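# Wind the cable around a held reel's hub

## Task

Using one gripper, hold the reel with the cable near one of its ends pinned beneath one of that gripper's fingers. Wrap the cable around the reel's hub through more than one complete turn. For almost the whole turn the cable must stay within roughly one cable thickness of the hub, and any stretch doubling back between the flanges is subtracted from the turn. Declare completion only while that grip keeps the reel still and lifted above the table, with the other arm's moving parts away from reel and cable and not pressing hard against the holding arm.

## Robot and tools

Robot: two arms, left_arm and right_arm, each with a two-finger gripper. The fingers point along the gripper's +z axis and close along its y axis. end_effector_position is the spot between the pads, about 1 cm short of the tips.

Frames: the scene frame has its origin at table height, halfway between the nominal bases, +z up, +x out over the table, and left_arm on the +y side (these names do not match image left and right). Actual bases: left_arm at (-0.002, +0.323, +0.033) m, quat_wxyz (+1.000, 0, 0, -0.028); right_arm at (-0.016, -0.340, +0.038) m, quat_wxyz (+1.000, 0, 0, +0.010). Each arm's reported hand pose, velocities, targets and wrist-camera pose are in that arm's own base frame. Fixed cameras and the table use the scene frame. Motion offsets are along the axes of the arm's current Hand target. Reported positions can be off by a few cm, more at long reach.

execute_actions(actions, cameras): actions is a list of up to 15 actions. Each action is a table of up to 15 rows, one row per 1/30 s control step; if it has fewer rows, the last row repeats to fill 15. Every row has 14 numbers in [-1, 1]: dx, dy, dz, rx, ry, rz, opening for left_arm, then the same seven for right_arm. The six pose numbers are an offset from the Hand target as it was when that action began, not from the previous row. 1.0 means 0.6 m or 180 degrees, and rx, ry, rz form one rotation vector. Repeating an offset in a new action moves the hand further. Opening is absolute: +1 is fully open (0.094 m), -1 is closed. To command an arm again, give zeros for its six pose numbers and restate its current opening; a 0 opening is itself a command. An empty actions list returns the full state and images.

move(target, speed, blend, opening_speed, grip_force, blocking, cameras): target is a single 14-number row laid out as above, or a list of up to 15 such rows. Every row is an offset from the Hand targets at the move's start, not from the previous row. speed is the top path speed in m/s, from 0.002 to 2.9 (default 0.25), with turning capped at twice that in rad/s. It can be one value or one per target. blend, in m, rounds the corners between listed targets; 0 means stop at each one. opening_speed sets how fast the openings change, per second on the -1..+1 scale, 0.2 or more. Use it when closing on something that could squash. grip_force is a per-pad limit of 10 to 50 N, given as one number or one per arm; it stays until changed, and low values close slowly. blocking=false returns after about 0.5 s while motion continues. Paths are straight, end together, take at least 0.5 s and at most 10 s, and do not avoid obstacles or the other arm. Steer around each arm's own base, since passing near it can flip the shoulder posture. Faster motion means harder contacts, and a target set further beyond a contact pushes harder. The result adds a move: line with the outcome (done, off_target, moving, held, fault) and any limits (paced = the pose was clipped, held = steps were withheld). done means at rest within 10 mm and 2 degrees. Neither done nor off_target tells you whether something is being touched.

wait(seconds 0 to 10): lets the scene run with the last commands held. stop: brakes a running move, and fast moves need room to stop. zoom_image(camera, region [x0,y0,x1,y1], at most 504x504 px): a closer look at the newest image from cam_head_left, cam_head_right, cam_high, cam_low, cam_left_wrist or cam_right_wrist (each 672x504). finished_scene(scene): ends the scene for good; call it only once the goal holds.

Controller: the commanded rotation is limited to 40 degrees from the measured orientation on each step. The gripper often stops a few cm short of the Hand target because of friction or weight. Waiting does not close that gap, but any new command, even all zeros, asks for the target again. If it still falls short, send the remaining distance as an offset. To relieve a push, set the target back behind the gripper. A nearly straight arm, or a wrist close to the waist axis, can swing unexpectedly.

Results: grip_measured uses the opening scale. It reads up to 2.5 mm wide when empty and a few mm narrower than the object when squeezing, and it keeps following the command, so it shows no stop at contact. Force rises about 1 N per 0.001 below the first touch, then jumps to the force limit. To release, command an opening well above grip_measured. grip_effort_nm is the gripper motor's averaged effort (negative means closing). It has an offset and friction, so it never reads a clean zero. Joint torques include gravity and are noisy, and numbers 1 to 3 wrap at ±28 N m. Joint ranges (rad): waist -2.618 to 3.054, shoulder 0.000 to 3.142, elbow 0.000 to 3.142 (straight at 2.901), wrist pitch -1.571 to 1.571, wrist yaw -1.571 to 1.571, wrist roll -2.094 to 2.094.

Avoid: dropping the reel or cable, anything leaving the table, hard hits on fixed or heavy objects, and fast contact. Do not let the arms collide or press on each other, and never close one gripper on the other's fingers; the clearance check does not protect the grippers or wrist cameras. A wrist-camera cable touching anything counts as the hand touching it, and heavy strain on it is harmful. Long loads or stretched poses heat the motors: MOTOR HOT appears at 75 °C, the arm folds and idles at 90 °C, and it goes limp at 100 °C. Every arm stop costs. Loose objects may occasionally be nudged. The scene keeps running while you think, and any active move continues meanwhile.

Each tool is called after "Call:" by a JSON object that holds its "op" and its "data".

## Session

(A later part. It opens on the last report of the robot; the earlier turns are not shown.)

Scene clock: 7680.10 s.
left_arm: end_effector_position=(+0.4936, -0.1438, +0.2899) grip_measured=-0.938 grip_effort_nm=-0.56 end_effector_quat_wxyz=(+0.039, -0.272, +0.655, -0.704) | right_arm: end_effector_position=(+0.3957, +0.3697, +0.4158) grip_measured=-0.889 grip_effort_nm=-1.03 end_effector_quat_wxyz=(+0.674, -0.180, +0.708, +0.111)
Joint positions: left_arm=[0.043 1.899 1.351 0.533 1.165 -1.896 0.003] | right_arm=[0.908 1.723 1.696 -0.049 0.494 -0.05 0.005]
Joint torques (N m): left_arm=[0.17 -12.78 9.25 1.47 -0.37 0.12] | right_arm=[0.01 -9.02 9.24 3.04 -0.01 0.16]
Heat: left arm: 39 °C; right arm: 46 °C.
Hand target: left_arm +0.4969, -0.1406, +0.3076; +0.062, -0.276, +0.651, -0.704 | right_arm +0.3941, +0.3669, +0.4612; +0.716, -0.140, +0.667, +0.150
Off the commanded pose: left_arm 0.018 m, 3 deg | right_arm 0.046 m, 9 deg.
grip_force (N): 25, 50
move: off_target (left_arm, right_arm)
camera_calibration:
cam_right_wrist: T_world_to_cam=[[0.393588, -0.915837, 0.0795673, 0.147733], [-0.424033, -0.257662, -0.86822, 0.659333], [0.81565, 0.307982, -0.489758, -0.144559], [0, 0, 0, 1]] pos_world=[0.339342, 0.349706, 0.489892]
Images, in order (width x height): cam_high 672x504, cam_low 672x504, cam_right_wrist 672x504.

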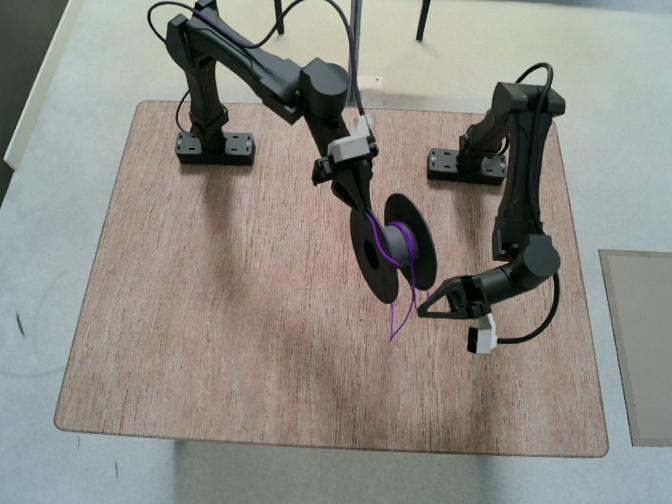

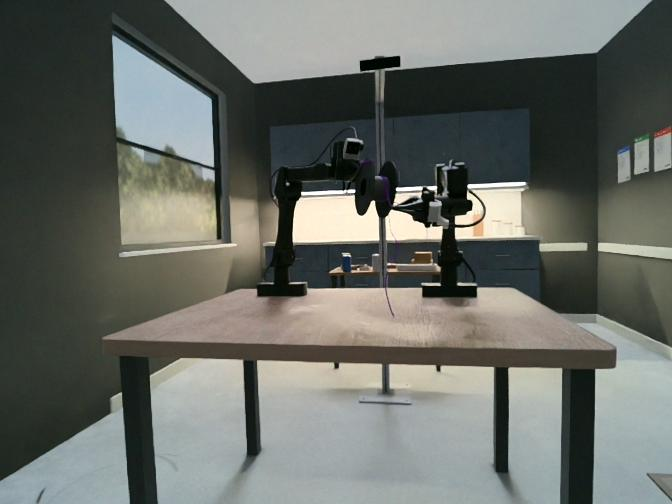

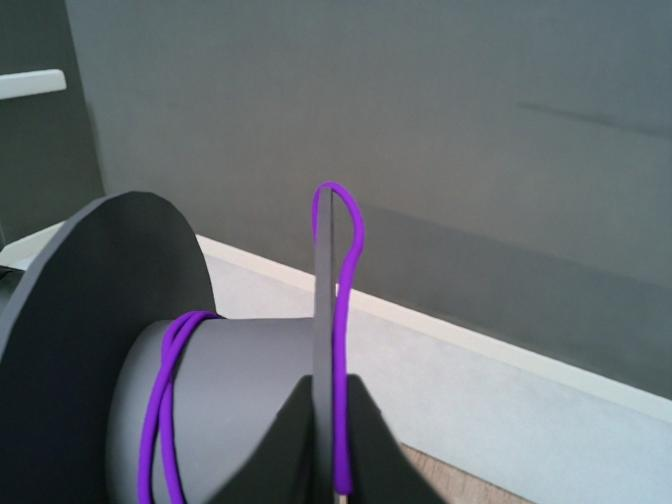

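Call:
{"op": "move", "data": {"target": [0.0209, -0.042, 0, 0, 0, 0, -0.97, 0, 0, 0, 0, 0, 0, -1.0], "speed": 0.06, "cameras": ["cam_right_wrist", "cam_low"]}}

Call:
{"op": "zoom_image", "data": {"camera": "cam_right_wrist", "region": [0, 140, 420, 504]}}

Call:
{"op": "zoom_image", "data": {"camera": "cam_low", "region": [340, 120, 440, 290]}}

Scene clock: 7689.37 s.
left_arm: end_effector_position=(+0.4968, -0.1417, +0.3081) grip_measured=-0.938 grip_effort_nm=-0.56 end_effector_quat_wxyz=(+0.035, -0.294, +0.651, -0.699) | right_arm: end_effector_position=(+0.3961, +0.3701, +0.4253) grip_measured=-0.889 grip_effort_nm=-1.03 end_effector_quat_wxyz=(+0.686, -0.170, +0.697, +0.121)
Joint positions: left_arm=[0.043 1.873 1.411 0.411 1.138 -1.899 0.003] | right_arm=[0.908 1.723 1.696 -0.008 0.494 -0.05 0.005]
Joint torques (N m): left_arm=[-0.27 -13.5 9.96 1.68 -0.12 0.13] | right_arm=[-0.09 -8.64 9.63 2.67 0 0.09]
Heat: left arm: 38 °C; right arm: 46 °C.
Hand target: left_arm +0.4933, -0.1426, +0.3355; +0.062, -0.276, +0.651, -0.704 | right_arm +0.3941, +0.3669, +0.4613; +0.716, -0.140, +0.667, +0.150
Off the commanded pose: left_arm 0.028 m, 4 deg | right_arm 0.036 m, 7 deg.
grip_force (N): 25, 50
move: off_target (left_arm, right_arm)
camera_calibration:
cam_right_wrist: T_world_to_cam=[[0.391869, -0.918093, 0.0595213, 0.15726], [-0.401604, -0.228905, -0.886745, 0.656179], [0.82774, 0.323584, -0.458411, -0.164263], [0, 0, 0, 1]] pos_world=[0.337866, 0.347735, 0.497204]
Images, in order (width x height): cam_low 672x504, cam_right_wrist 672x504.

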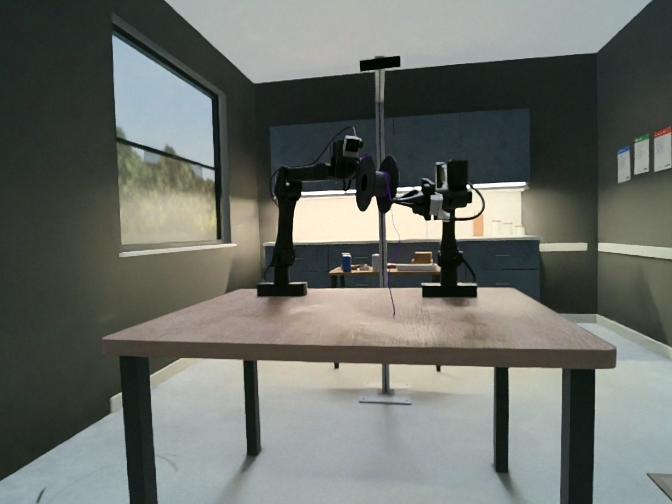

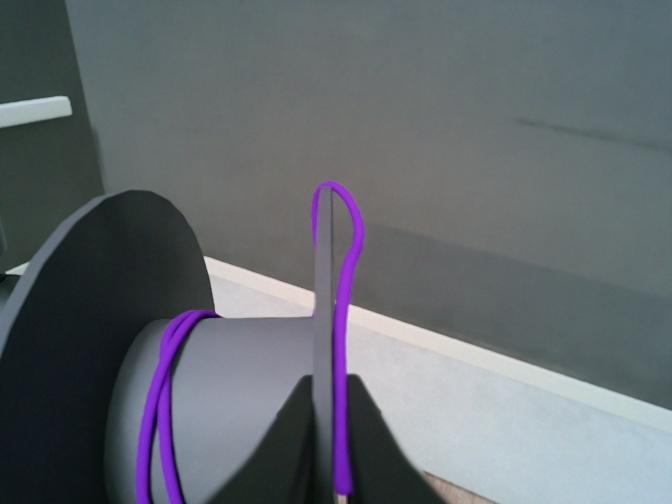

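Scaled by 1.200 from the camera's 672x504 image, which has a finer 960x720 frame.

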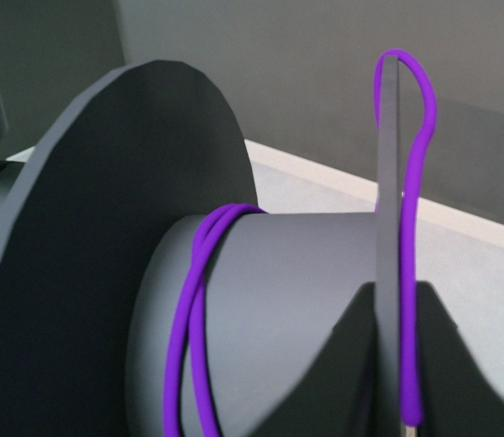

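Scaled by 2.965 from the camera's 672x504 image, which has a finer 960x720 frame.

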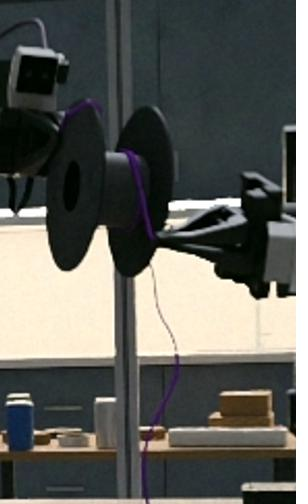

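Call:
{"op": "move", "data": {"target": [0.0209, -0.035, 0, 0, 0, 0, -0.97, 0, 0, 0, 0, 0, 0, -1.0], "speed": 0.06, "cameras": ["cam_right_wrist", "cam_low", "cam_high"]}}

Call:
{"op": "zoom_image", "data": {"camera": "cam_right_wrist", "region": [0, 140, 420, 504]}}

Call:
{"op": "zoom_image", "data": {"camera": "cam_low", "region": [340, 120, 440, 290]}}

Call:
{"op": "zoom_image", "data": {"camera": "cam_high", "region": [340, 150, 500, 340]}}

Scene clock: 7699.47 s.
left_arm: end_effector_position=(+0.4950, -0.1433, +0.3290) grip_measured=-0.938 grip_effort_nm=-0.56 end_effector_quat_wxyz=(+0.034, -0.301, +0.650, -0.696) | right_arm: end_effector_position=(+0.3961, +0.3701, +0.4283) grip_measured=-0.889 grip_effort_nm=-1.03 end_effector_quat_wxyz=(+0.690, -0.167, +0.694, +0.123)
Joint positions: left_arm=[0.037 1.845 1.469 0.311 1.125 -1.898 0.003] | right_arm=[0.908 1.723 1.696 0.005 0.494 -0.05 0.005]
Joint torques (N m): left_arm=[-0.42 -13.63 10.18 1.79 -0.05 0.13] | right_arm=[-0.21 -8.43 10.02 2.49 -0.02 0.16]
Heat: left arm: 38 °C; right arm: 46 °C.
Hand target: left_arm +0.4884, -0.1452, +0.3594; +0.062, -0.276, +0.651, -0.704 | right_arm +0.3941, +0.3669, +0.4612; +0.716, -0.140, +0.667, +0.150
Off the commanded pose: left_arm 0.031 m, 4 deg | right_arm 0.033 m, 6 deg.
grip_force (N): 25, 50
move: off_target (left_arm, right_arm)
camera_calibration:
cam_right_wrist: T_world_to_cam=[[0.391403, -0.918676, 0.0532685, 0.160257], [-0.394541, -0.219827, -0.892196, 0.655077], [0.831349, 0.328191, -0.448496, -0.170377], [0, 0, 0, 1]] pos_world=[0.337373, 0.347144, 0.499507]
Images, in order (width x height): cam_high 672x504, cam_low 672x504, cam_right_wrist 672x504.

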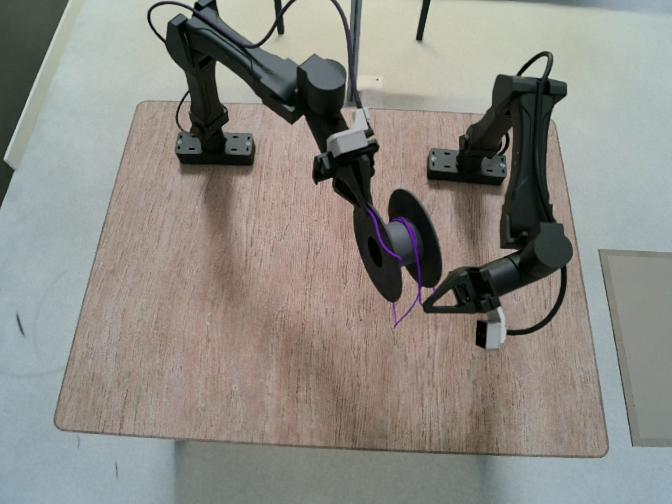

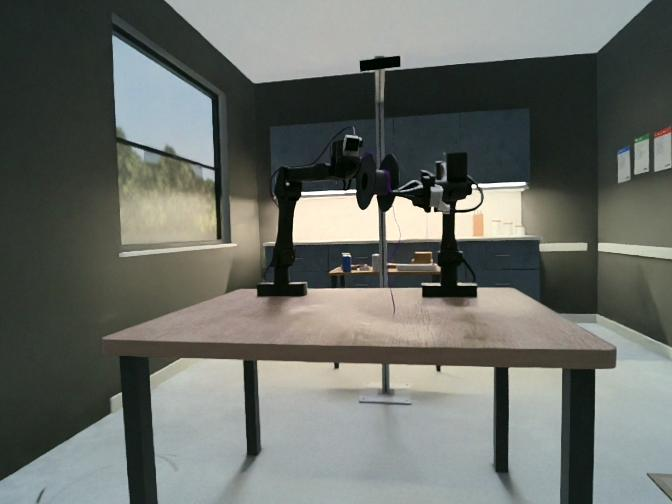

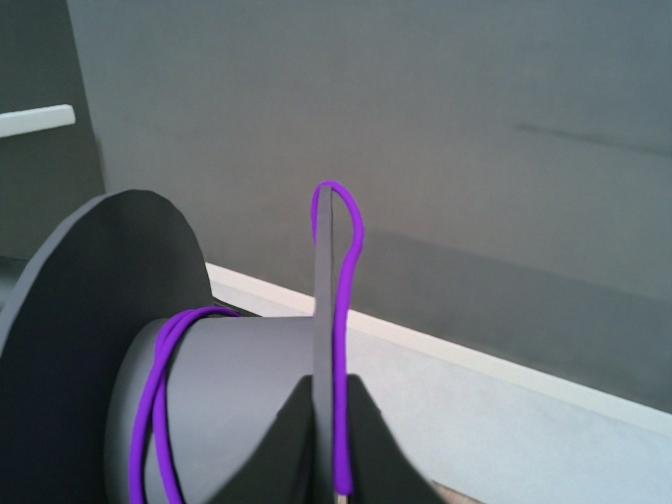

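Scaled by 1.200 from the camera's 672x504 image, which has a finer 960x720 frame.

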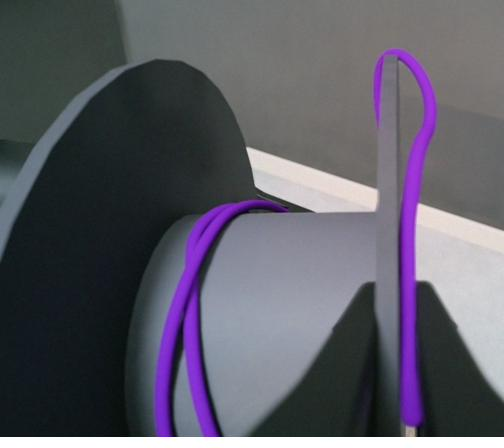

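Scaled by 2.965 from the camera's 672x504 image, which has a finer 960x720 frame.

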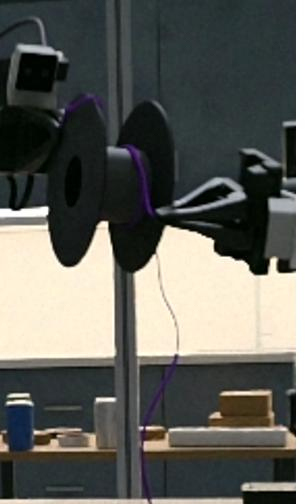

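Scaled by 2.653 from the camera's 672x504 image, which has a finer 960x720 frame.

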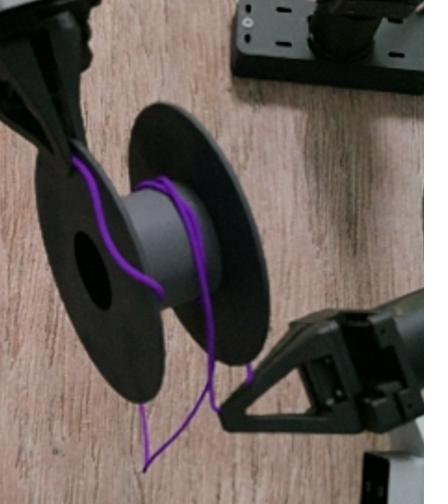

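Call:
{"op": "move", "data": {"target": [[0, 0, 0, 0, 0, 0, -0.88, 0, 0, 0, 0, 0, 0, -1.0], [-0.0363, 0.1108, 0, 0, 0, 0, -0.88, 0, 0, 0, 0, 0, 0, -1.0]], "speed": 0.06, "cameras": ["cam_right_wrist", "cam_low", "cam_high", "cam_left_wrist"]}}

Call:
{"op": "zoom_image", "data": {"camera": "cam_right_wrist", "region": [0, 140, 420, 504]}}

Call:
{"op": "zoom_image", "data": {"camera": "cam_low", "region": [340, 120, 440, 290]}}

Call:
{"op": "zoom_image", "data": {"camera": "cam_high", "region": [340, 150, 500, 340]}}

Scene clock: 7731.23 s.
left_arm: end_effector_position=(+0.4858, -0.1436, +0.2957) grip_measured=-0.881 grip_effort_nm=0.09 end_effector_quat_wxyz=(+0.058, -0.276, +0.651, -0.705) | right_arm: end_effector_position=(+0.3961, +0.3701, +0.4283) grip_measured=-0.889 grip_effort_nm=-1.03 end_effector_quat_wxyz=(+0.690, -0.167, +0.694, +0.123)
Joint positions: left_arm=[0.037 1.845 1.295 0.55 1.124 -1.889 0.006] | right_arm=[0.908 1.723 1.696 0.005 0.494 -0.05 0.005]
Joint torques (N m): left_arm=[-0.38 -8.84 6.78 1.99 -0.07 0.13] | right_arm=[-0.2 -8.29 10.04 2.54 -0.05 0.15]
Heat: left arm: 38 °C; right arm: 47 °C.
Hand target: left_arm +0.4886, -0.1451, +0.2894; +0.062, -0.276, +0.651, -0.704 | right_arm +0.3941, +0.3669, +0.4612; +0.716, -0.140, +0.667, +0.150
Off the commanded pose: left_arm 0.007 m, 0 deg | right_arm 0.033 m, 6 deg.
grip_force (N): 25, 50
move: off_target (right_arm)
camera_calibration:
cam_left_wrist: T_world_to_cam=[[0.248663, 0.150065, 0.956895, -0.383851], [-0.966809, -0.0214306, 0.2546, 0.426922], [0.0587133, -0.988444, 0.139755, -0.12259], [0, 0, 0, 1]] pos_world=[0.515399, -0.054422, 0.275743]
cam_right_wrist: T_world_to_cam=[[0.391403, -0.918676, 0.0532685, 0.160257], [-0.394541, -0.219827, -0.892196, 0.655077], [0.831349, 0.328191, -0.448496, -0.170377], [0, 0, 0, 1]] pos_world=[0.337373, 0.347144, 0.499507]
Images, in order (width x height): cam_high 672x504, cam_low 672x504, cam_left_wrist 672x504, cam_right_wrist 672x504.

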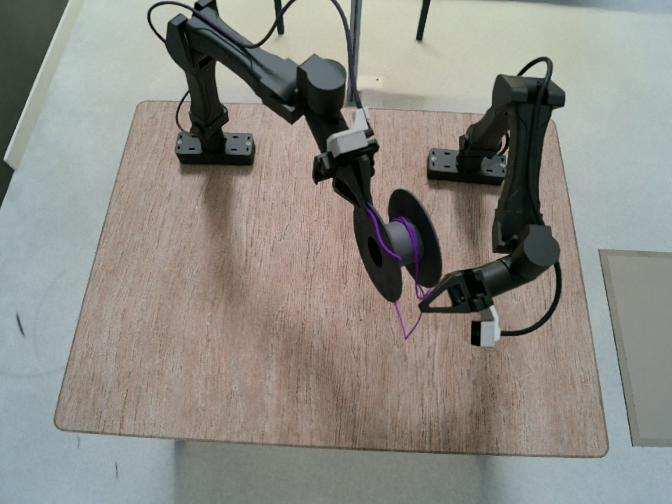

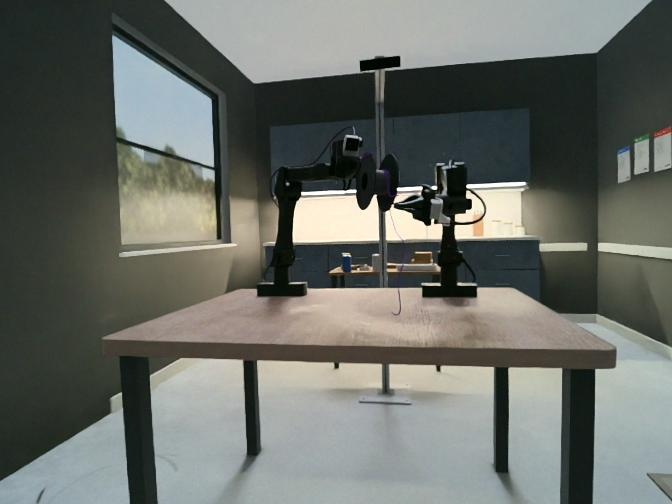

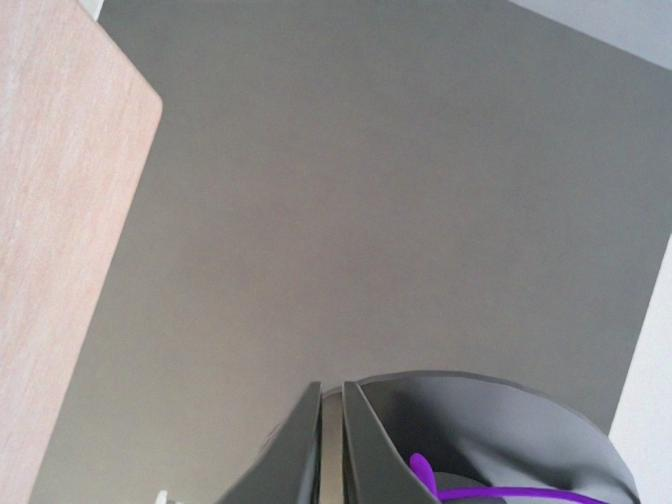

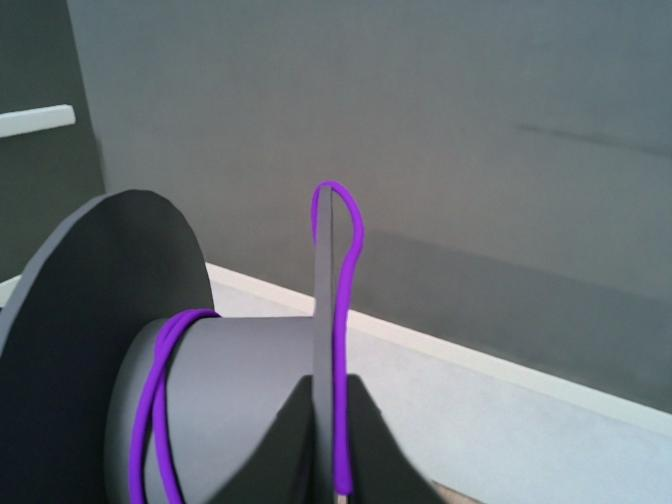

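Scaled by 1.200 from the camera's 672x504 image, which has a finer 960x720 frame.

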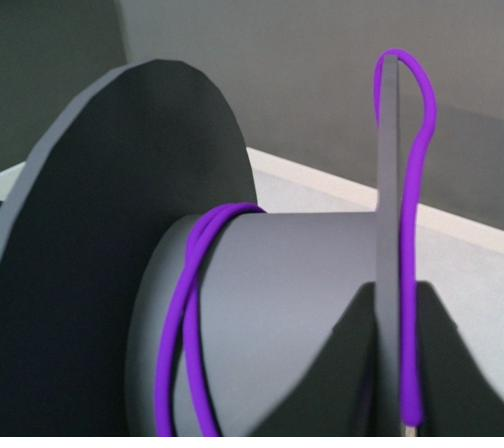

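Scaled by 2.965 from the camera's 672x504 image, which has a finer 960x720 frame.

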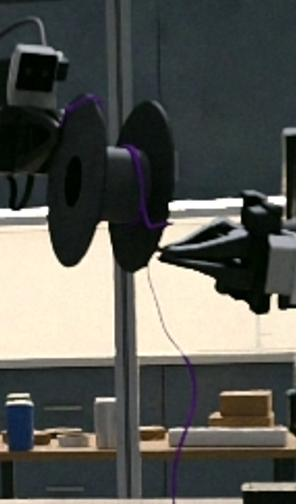

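Scaled by 2.653 from the camera's 672x504 image, which has a finer 960x720 frame.

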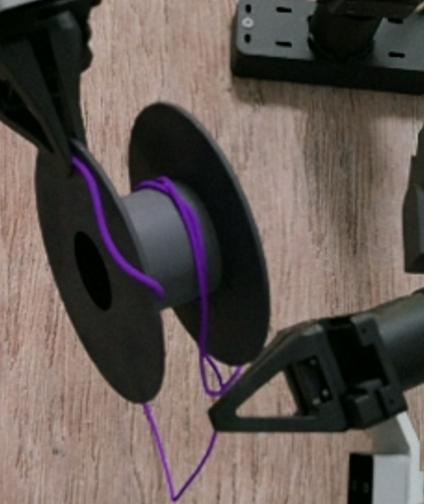

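Call:
{"op": "move", "data": {"target": [-0.062, -0.02, -0.1172, 0, 0, 0, -0.88, 0, 0, 0, 0, 0, 0, -1.0], "speed": 0.1, "cameras": ["cam_right_wrist", "cam_low", "cam_high", "cam_left_wrist", "cam_head_left", "cam_head_right"]}}

Call:
{"op": "zoom_image", "data": {"camera": "cam_right_wrist", "region": [0, 140, 420, 504]}}

Call:
{"op": "zoom_image", "data": {"camera": "cam_low", "region": [340, 120, 440, 290]}}

Call:
{"op": "zoom_image", "data": {"camera": "cam_high", "region": [340, 150, 500, 340]}}

Call:
{"op": "zoom_image", "data": {"camera": "cam_head_left", "region": [320, 25, 440, 155]}}

Call:
{"op": "zoom_image", "data": {"camera": "cam_head_right", "region": [310, 25, 430, 155]}}

Scene clock: 7771.20 s.
left_arm: end_effector_position=(+0.4878, -0.0639, +0.2841) grip_measured=-0.881 grip_effort_nm=0.09 end_effector_quat_wxyz=(+0.058, -0.291, +0.647, -0.703) | right_arm: end_effector_position=(+0.3961, +0.3701, +0.4283) grip_measured=-0.889 grip_effort_nm=-1.03 end_effector_quat_wxyz=(+0.690, -0.167, +0.694, +0.123)
Joint positions: left_arm=[0.228 1.89 1.317 0.55 1.295 -1.889 0.006] | right_arm=[0.908 1.723 1.696 0.005 0.494 -0.05 0.005]
Joint torques (N m): left_arm=[-0.09 -8.99 9.88 1.73 0.13 0.13] | right_arm=[-0.16 -8.34 9.89 2.49 -0.02 0.13]
Heat: left arm: 37 °C; right arm: 47 °C.
Hand target: left_arm +0.4902, -0.0646, +0.2893; +0.062, -0.276, +0.651, -0.704 | right_arm +0.3941, +0.3669, +0.4612; +0.716, -0.140, +0.667, +0.150
Off the commanded pose: left_arm 0.006 m, 2 deg | right_arm 0.033 m, 6 deg.
grip_force (N): 25, 50
move: off_target (right_arm)
camera_calibration:
cam_left_wrist: T_world_to_cam=[[0.266596, 0.159906, 0.950451, -0.391491], [-0.960364, -0.0392226, 0.275975, 0.423246], [0.0814092, -0.986353, 0.143111, -0.0542601], [0, 0, 0, 1]] pos_world=[0.515258, 0.0256828, 0.263052]
cam_right_wrist: T_world_to_cam=[[0.391403, -0.918676, 0.0532685, 0.160257], [-0.394541, -0.219827, -0.892196, 0.655077], [0.831349, 0.328191, -0.448496, -0.170377], [0, 0, 0, 1]] pos_world=[0.337373, 0.347144, 0.499507]

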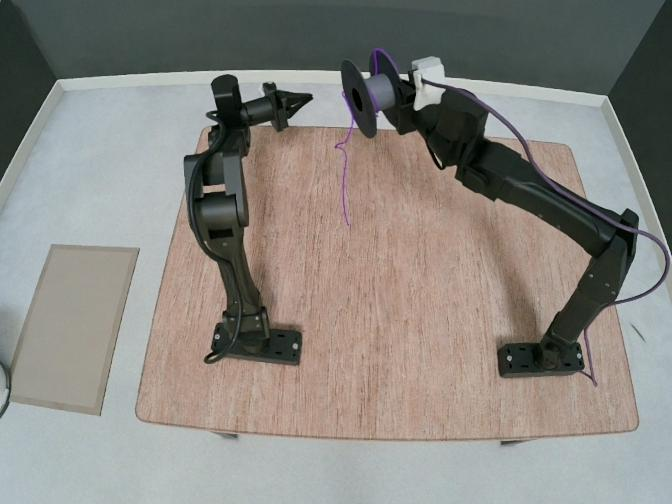

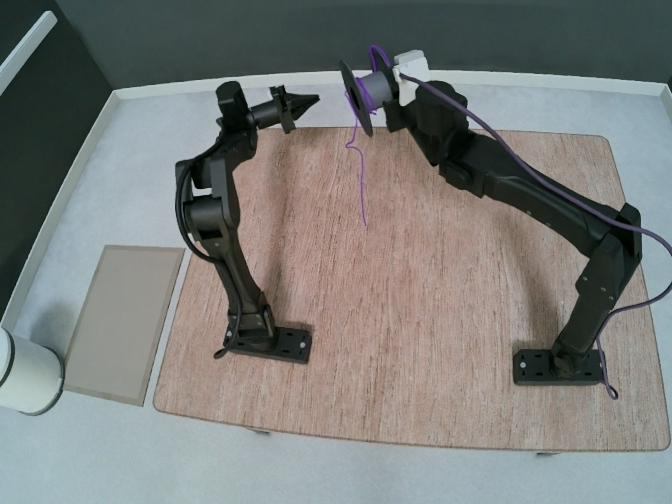

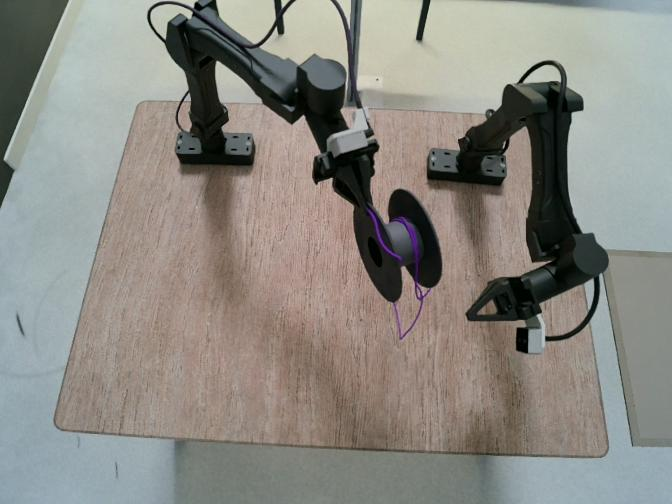

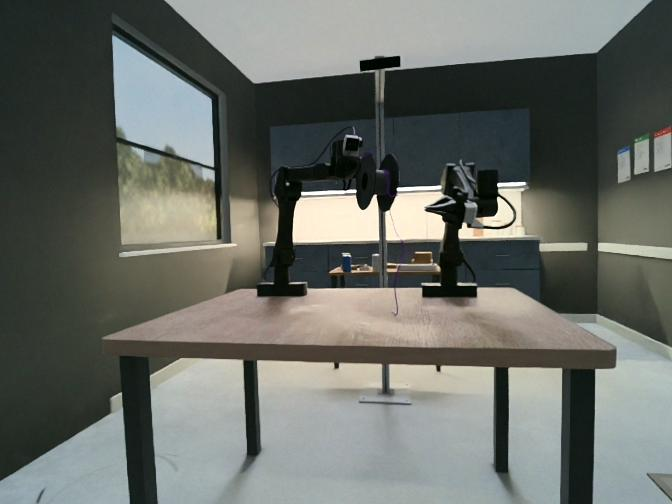

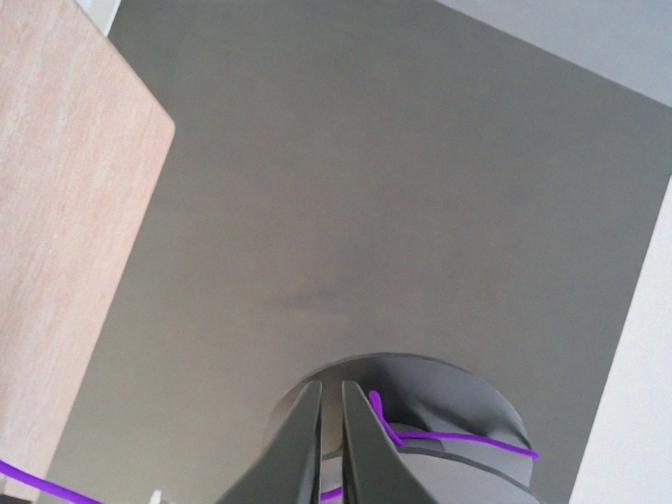

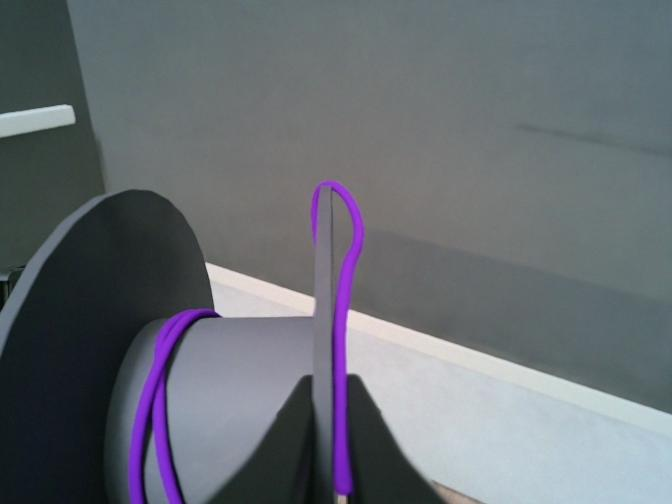

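Scaled by 1.200 from the camera's 672x504 image, which has a finer 960x720 frame.

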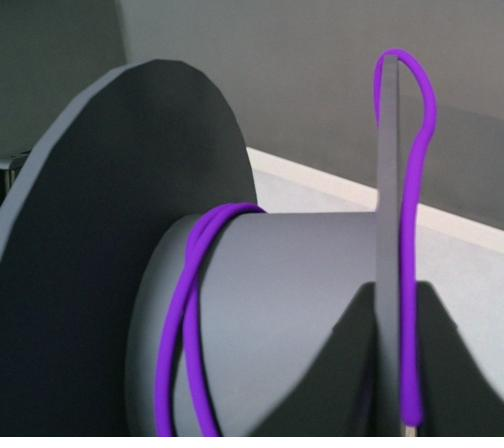

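Scaled by 2.965 from the camera's 672x504 image, which has a finer 960x720 frame.

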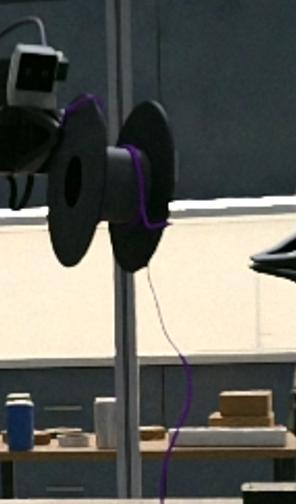

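Scaled by 2.653 from the camera's 672x504 image, which has a finer 960x720 frame.

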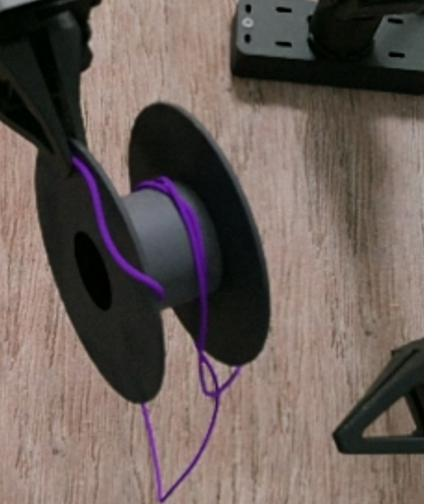

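Scaled by 3.877 from the camera's 672x504 image, which has a finer 960x720 frame.

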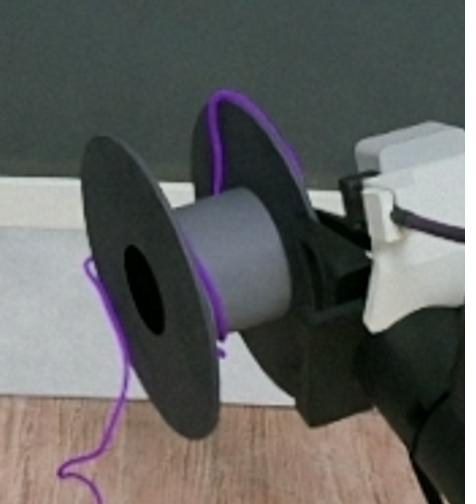

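Scaled by 3.877 from the camera's 672x504 image, which has a finer 960x720 frame.

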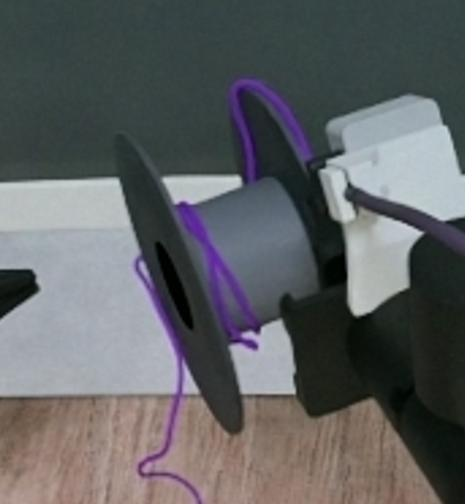

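Call:
{"op": "zoom_image", "data": {"camera": "cam_right_wrist", "region": [80, 290, 240, 504]}}

Call:
{"op": "zoom_image", "data": {"camera": "cam_high", "region": [380, 205, 440, 310]}}

Call:
{"op": "zoom_image", "data": {"camera": "cam_head_right", "region": [335, 60, 395, 125]}}

Call:
{"op": "zoom_image", "data": {"camera": "cam_head_left", "region": [345, 60, 405, 125]}}

Call:
{"op": "zoom_image", "data": {"camera": "cam_left_wrist", "region": [240, 330, 580, 504]}}

Scaled by 2.355 from the camera's 672x504 image, which has a finer 960x720 frame.

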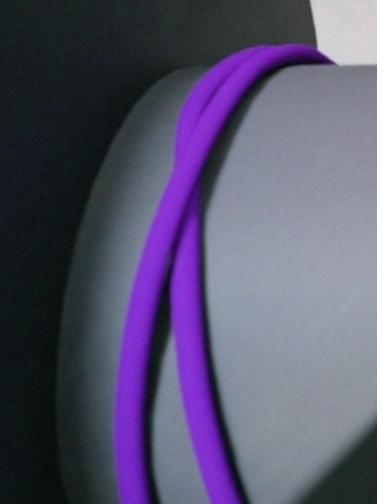

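Scaled by 4.800 from the camera's 672x504 image, which has a finer 960x720 frame.

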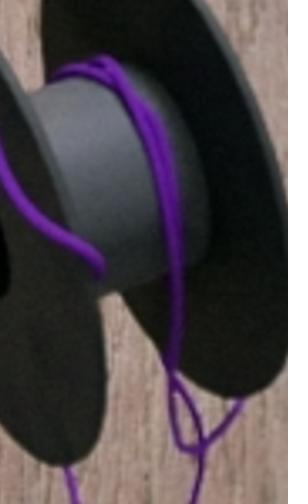

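Scaled by 7.754 from the camera's 672x504 image, which has a finer 960x720 frame.

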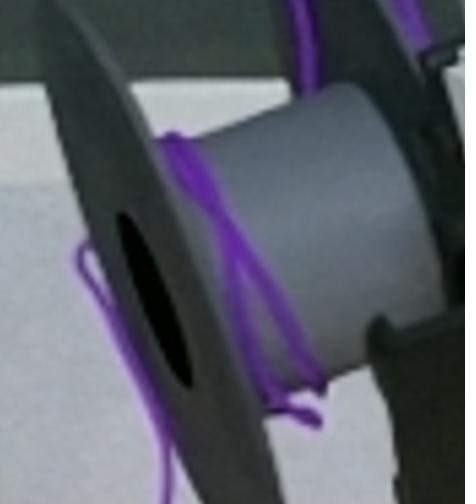

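Scaled by 7.754 from the camera's 672x504 image, which has a finer 960x720 frame.

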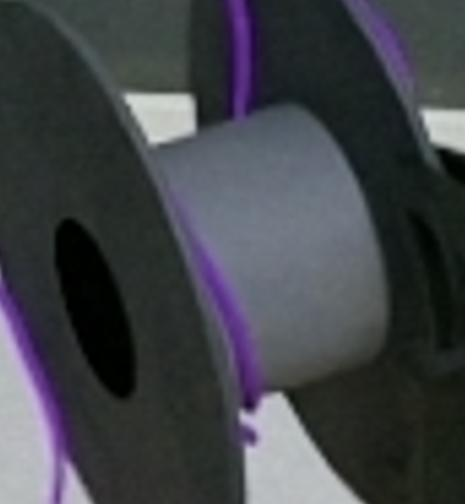

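Scaled by 1.482 from the camera's 672x504 image, which has a finer 960x720 frame.

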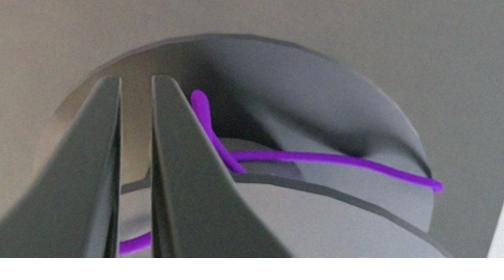

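Call:
{"op": "move", "data": {"target": [[0.03, 0.06, -0.06, 0, 0, 0, -0.88, 0, 0, 0, 0, 0, 0, -1.0], [0.0996, 0.2418, -0.0895, -0.0643, -0.0888, 0.5955, 0.35, 0, 0, 0, 0, 0, 0, -1.0]], "speed": 0.15, "blend": [0.02, 0], "cameras": ["cam_left_wrist", "cam_head_left", "cam_high"]}}

Scene clock: 8057.90 s.
left_arm: end_effector_position=(+0.3743, -0.0645, +0.1716) grip_measured=+0.348 grip_effort_nm=0.09 end_effector_quat_wxyz=(+0.648, +0.268, +0.655, -0.280) | right_arm: end_effector_position=(+0.3961, +0.3701, +0.4283) grip_measured=-0.889 grip_effort_nm=-1.03 end_effector_quat_wxyz=(+0.690, -0.167, +0.694, +0.123)
Joint positions: left_arm=[0.25 1.664 0.449 1.209 1.047 -0.014 0.063] | right_arm=[0.908 1.723 1.696 0.005 0.494 -0.05 0.005]
Joint torques (N m): left_arm=[-0.36 -4.98 4.52 2.07 -0.12 0.19] | right_arm=[-0.14 -8.1 9.88 2.52 -0.03 0.17]
Heat: left arm: 34 °C; right arm: 46 °C.
Hand target: left_arm +0.3752, -0.0648, +0.1697; +0.654, +0.272, +0.653, -0.271 | right_arm +0.3941, +0.3669, +0.4612; +0.716, -0.140, +0.667, +0.150
Off the commanded pose: left_arm 0.002 m, 1 deg | right_arm 0.033 m, 6 deg.
grip_force (N): 25, 50
move: off_target (right_arm)
camera_calibration:
cam_left_wrist: T_world_to_cam=[[-0.726836, -0.686791, -0.00534586, 0.227047], [-0.294807, 0.319008, -0.900735, 0.321263], [0.620322, -0.65311, -0.434337, -0.110612], [0, 0, 0, 1]] pos_world=[0.328351, -0.0187934, 0.242543]
Images, in order (width x height): cam_head_left 672x504, cam_high 672x504, cam_left_wrist 672x504.

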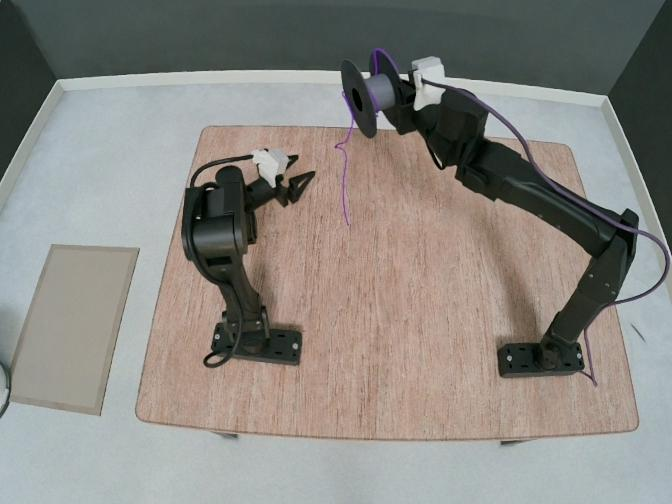

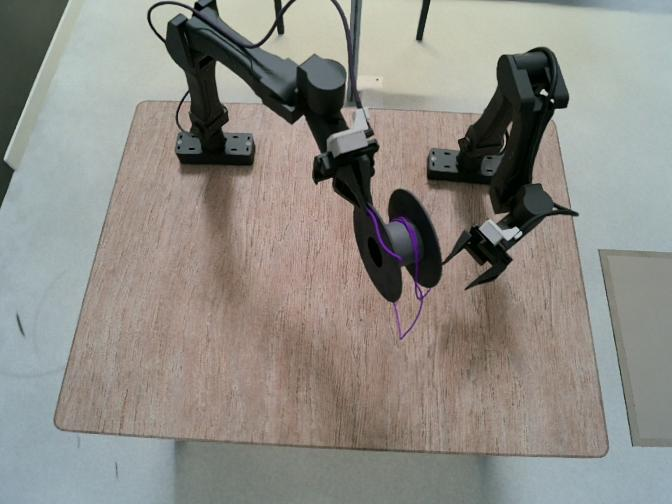

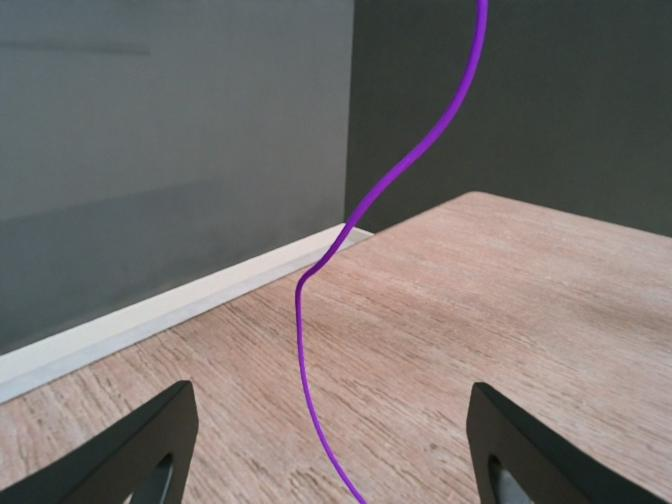

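Call:
{"op": "move", "data": {"target": [-0.005, -0.0133, 0.1583, 0, 0, 0, 0.35, 0, 0, 0, 0, 0, 0, -1.0], "speed": 0.12, "cameras": ["cam_left_wrist"]}}

Scene clock: 8084.67 s.
left_arm: end_effector_position=(+0.4292, -0.1390, +0.1699) grip_measured=+0.348 grip_effort_nm=0.10 end_effector_quat_wxyz=(+0.645, +0.270, +0.657, -0.282) | right_arm: end_effector_position=(+0.3961, +0.3701, +0.4283) grip_measured=-0.889 grip_effort_nm=-1.03 end_effector_quat_wxyz=(+0.690, -0.167, +0.694, +0.123)
Joint positions: left_arm=[-0.034 1.813 0.641 1.161 0.769 -0.013 0.063] | right_arm=[0.908 1.723 1.696 0.005 0.494 -0.05 0.005]
Joint torques (N m): left_arm=[-0.29 -6.67 7.39 2.01 -0.13 0.2] | right_arm=[-0.1 -8.32 9.98 2.48 -0.02 0.15]
Heat: left arm: 36 °C; right arm: 46 °C.
Hand target: left_arm +0.4366, -0.1377, +0.1728; +0.654, +0.272, +0.653, -0.271 | right_arm +0.3941, +0.3669, +0.4612; +0.716, -0.140, +0.667, +0.150
Off the commanded pose: left_arm 0.008 m, 2 deg | right_arm 0.033 m, 6 deg.
grip_force (N): 25, 50
move: off_target (right_arm)
camera_calibration:
cam_left_wrist: T_world_to_cam=[[-0.731059, -0.682307, -0.003119, 0.217775], [-0.297535, 0.322901, -0.898447, 0.360948], [0.614024, -0.65589, -0.43907, -0.190928], [0, 0, 0, 1]] pos_world=[0.383836, -0.0931885, 0.241141]
Images, in order (width x height): cam_left_wrist 672x504.

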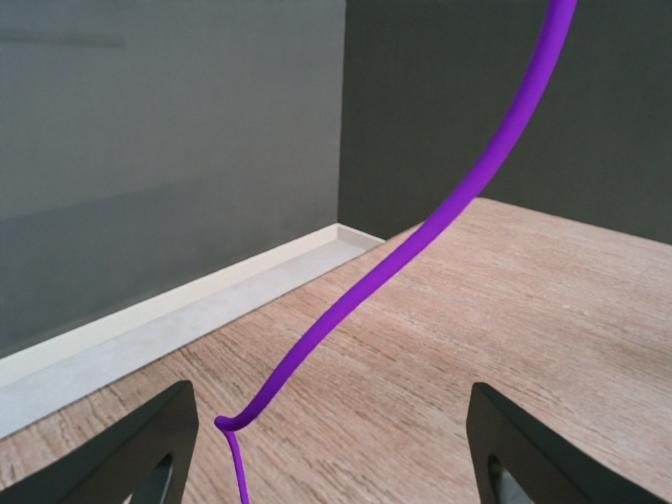

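Call:
{"op": "move", "data": {"target": [-0.02, 0.002, 0.0217, 0, 0, 0, 0.35, 0, 0, 0, 0, 0, 0, -1.0], "speed": 0.1, "cameras": ["cam_left_wrist"]}}

Scene clock: 8106.93 s.
left_arm: end_effector_position=(+0.4407, -0.1460, +0.1762) grip_measured=+0.348 grip_effort_nm=0.09 end_effector_quat_wxyz=(+0.641, +0.268, +0.661, -0.282) | right_arm: end_effector_position=(+0.3961, +0.3701, +0.4283) grip_measured=-0.889 grip_effort_nm=-1.03 end_effector_quat_wxyz=(+0.690, -0.167, +0.694, +0.123)
Joint positions: left_arm=[-0.056 1.813 0.698 1.091 0.743 -0.013 0.063] | right_arm=[0.908 1.723 1.696 0.005 0.494 -0.05 0.005]
Joint torques (N m): left_arm=[-0.31 -7.88 7.66 2.04 -0.14 0.2] | right_arm=[-0.14 -8.29 9.81 2.51 -0.02 0.16]
Heat: left arm: 36 °C; right arm: 46 °C.
Hand target: left_arm +0.4467, -0.1461, +0.1849; +0.654, +0.272, +0.653, -0.271 | right_arm +0.3941, +0.3669, +0.4612; +0.716, -0.140, +0.667, +0.150
Off the commanded pose: left_arm 0.010 m, 2 deg | right_arm 0.033 m, 6 deg.
grip_force (N): 25, 50
move: off_target (right_arm)
camera_calibration:
cam_left_wrist: T_world_to_cam=[[-0.728666, -0.684848, 0.00540458, 0.21848], [-0.309947, 0.322721, -0.894306, 0.376973], [0.61072, -0.653326, -0.447422, -0.196467], [0, 0, 0, 1]] pos_world=[0.396026, -0.100389, 0.248044]
Images, in order (width x height): cam_left_wrist 672x504.

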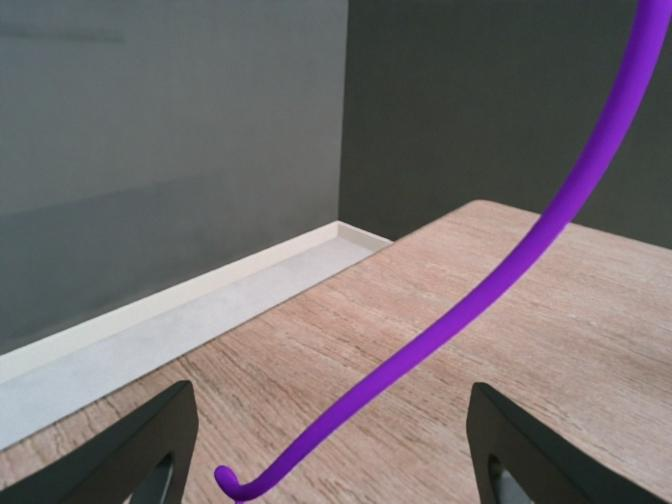

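Call:
{"op": "move", "data": {"target": [[-0.022, 0, -0.008, 0, 0, 0, 0.35, 0, 0, 0, 0, 0, 0, -1.0], [-0.022, 0, -0.008, 0, 0, 0, -0.97, 0, 0, 0, 0, 0, 0, -1.0]], "speed": 0.1, "cameras": ["cam_left_wrist", "cam_head_left", "cam_low"]}}

Call:
{"op": "zoom_image", "data": {"camera": "cam_low", "region": [340, 120, 440, 290]}}

Call:
{"op": "zoom_image", "data": {"camera": "cam_head_left", "region": [300, 40, 420, 240]}}

Scene clock: 8130.50 s.
left_arm: end_effector_position=(+0.4389, -0.1458, +0.1741) grip_measured=-0.941 grip_effort_nm=-0.48 end_effector_quat_wxyz=(+0.629, +0.263, +0.673, -0.286) | right_arm: end_effector_position=(+0.3961, +0.3701, +0.4283) grip_measured=-0.889 grip_effort_nm=-1.03 end_effector_quat_wxyz=(+0.690, -0.167, +0.694, +0.123)
Joint positions: left_arm=[-0.056 1.791 0.698 1.033 0.743 -0.013 0.003] | right_arm=[0.908 1.723 1.696 0.005 0.494 -0.05 0.005]
Joint torques (N m): left_arm=[0.36 -10.63 7.91 2.05 -0.02 0.15] | right_arm=[-0.13 -8.43 10.06 2.5 -0.05 0.15]
Heat: left arm: 36 °C; right arm: 46 °C.
Hand target: left_arm +0.4433, -0.1427, +0.1981; +0.654, +0.272, +0.653, -0.270 | right_arm +0.3941, +0.3669, +0.4612; +0.716, -0.140, +0.667, +0.150
Off the commanded pose: left_arm 0.025 m, 4 deg | right_arm 0.033 m, 6 deg.
grip_force (N): 25, 50
move: off_target (left_arm, right_arm); target 2's new opening was sent with left_arm's hand 0.024 m and 4 deg from that target
camera_calibration:
cam_left_wrist: T_world_to_cam=[[-0.727804, -0.685138, 0.0297863, 0.212703], [-0.341488, 0.324403, -0.882128, 0.386473], [0.594717, -0.652187, -0.470068, -0.185138], [0, 0, 0, 1]] pos_world=[0.396886, -0.100386, 0.247555]
Images, in order (width x height): cam_head_left 672x504, cam_low 672x504, cam_left_wrist 672x504.

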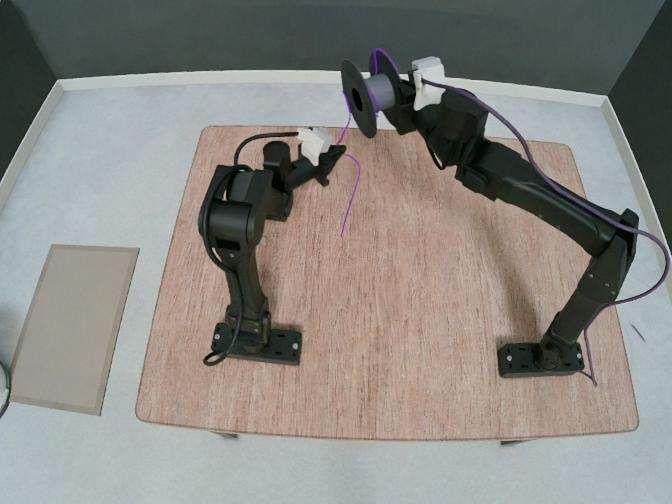

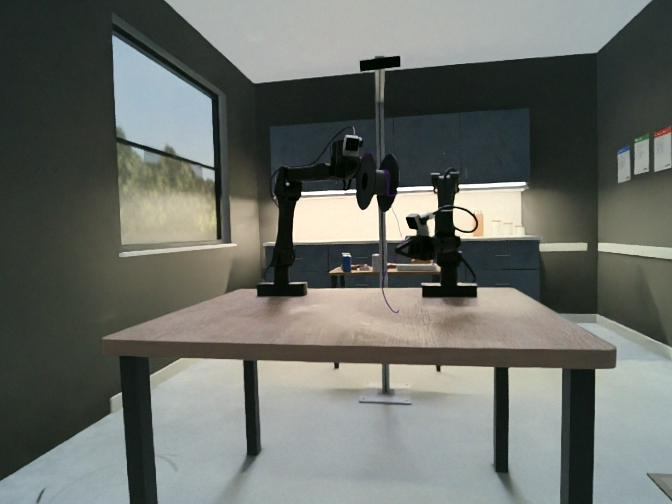

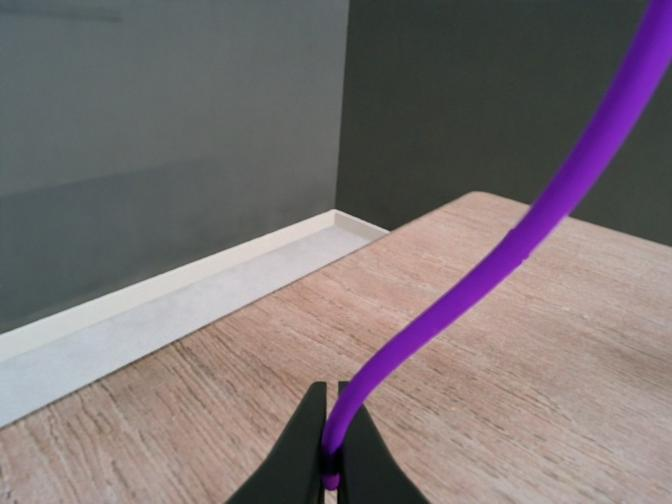

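Scaled by 2.965 from the camera's 672x504 image, which has a finer 960x720 frame.

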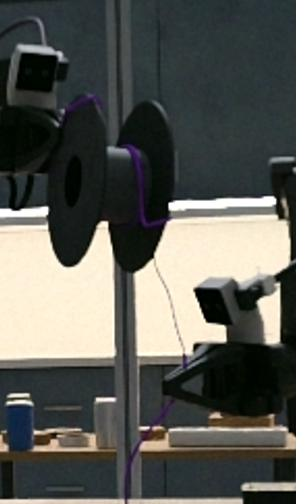

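Scaled by 2.520 from the camera's 672x504 image, which has a finer 960x720 frame.

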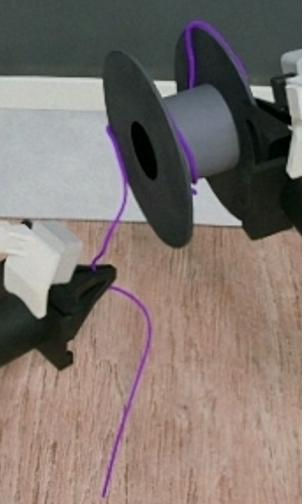

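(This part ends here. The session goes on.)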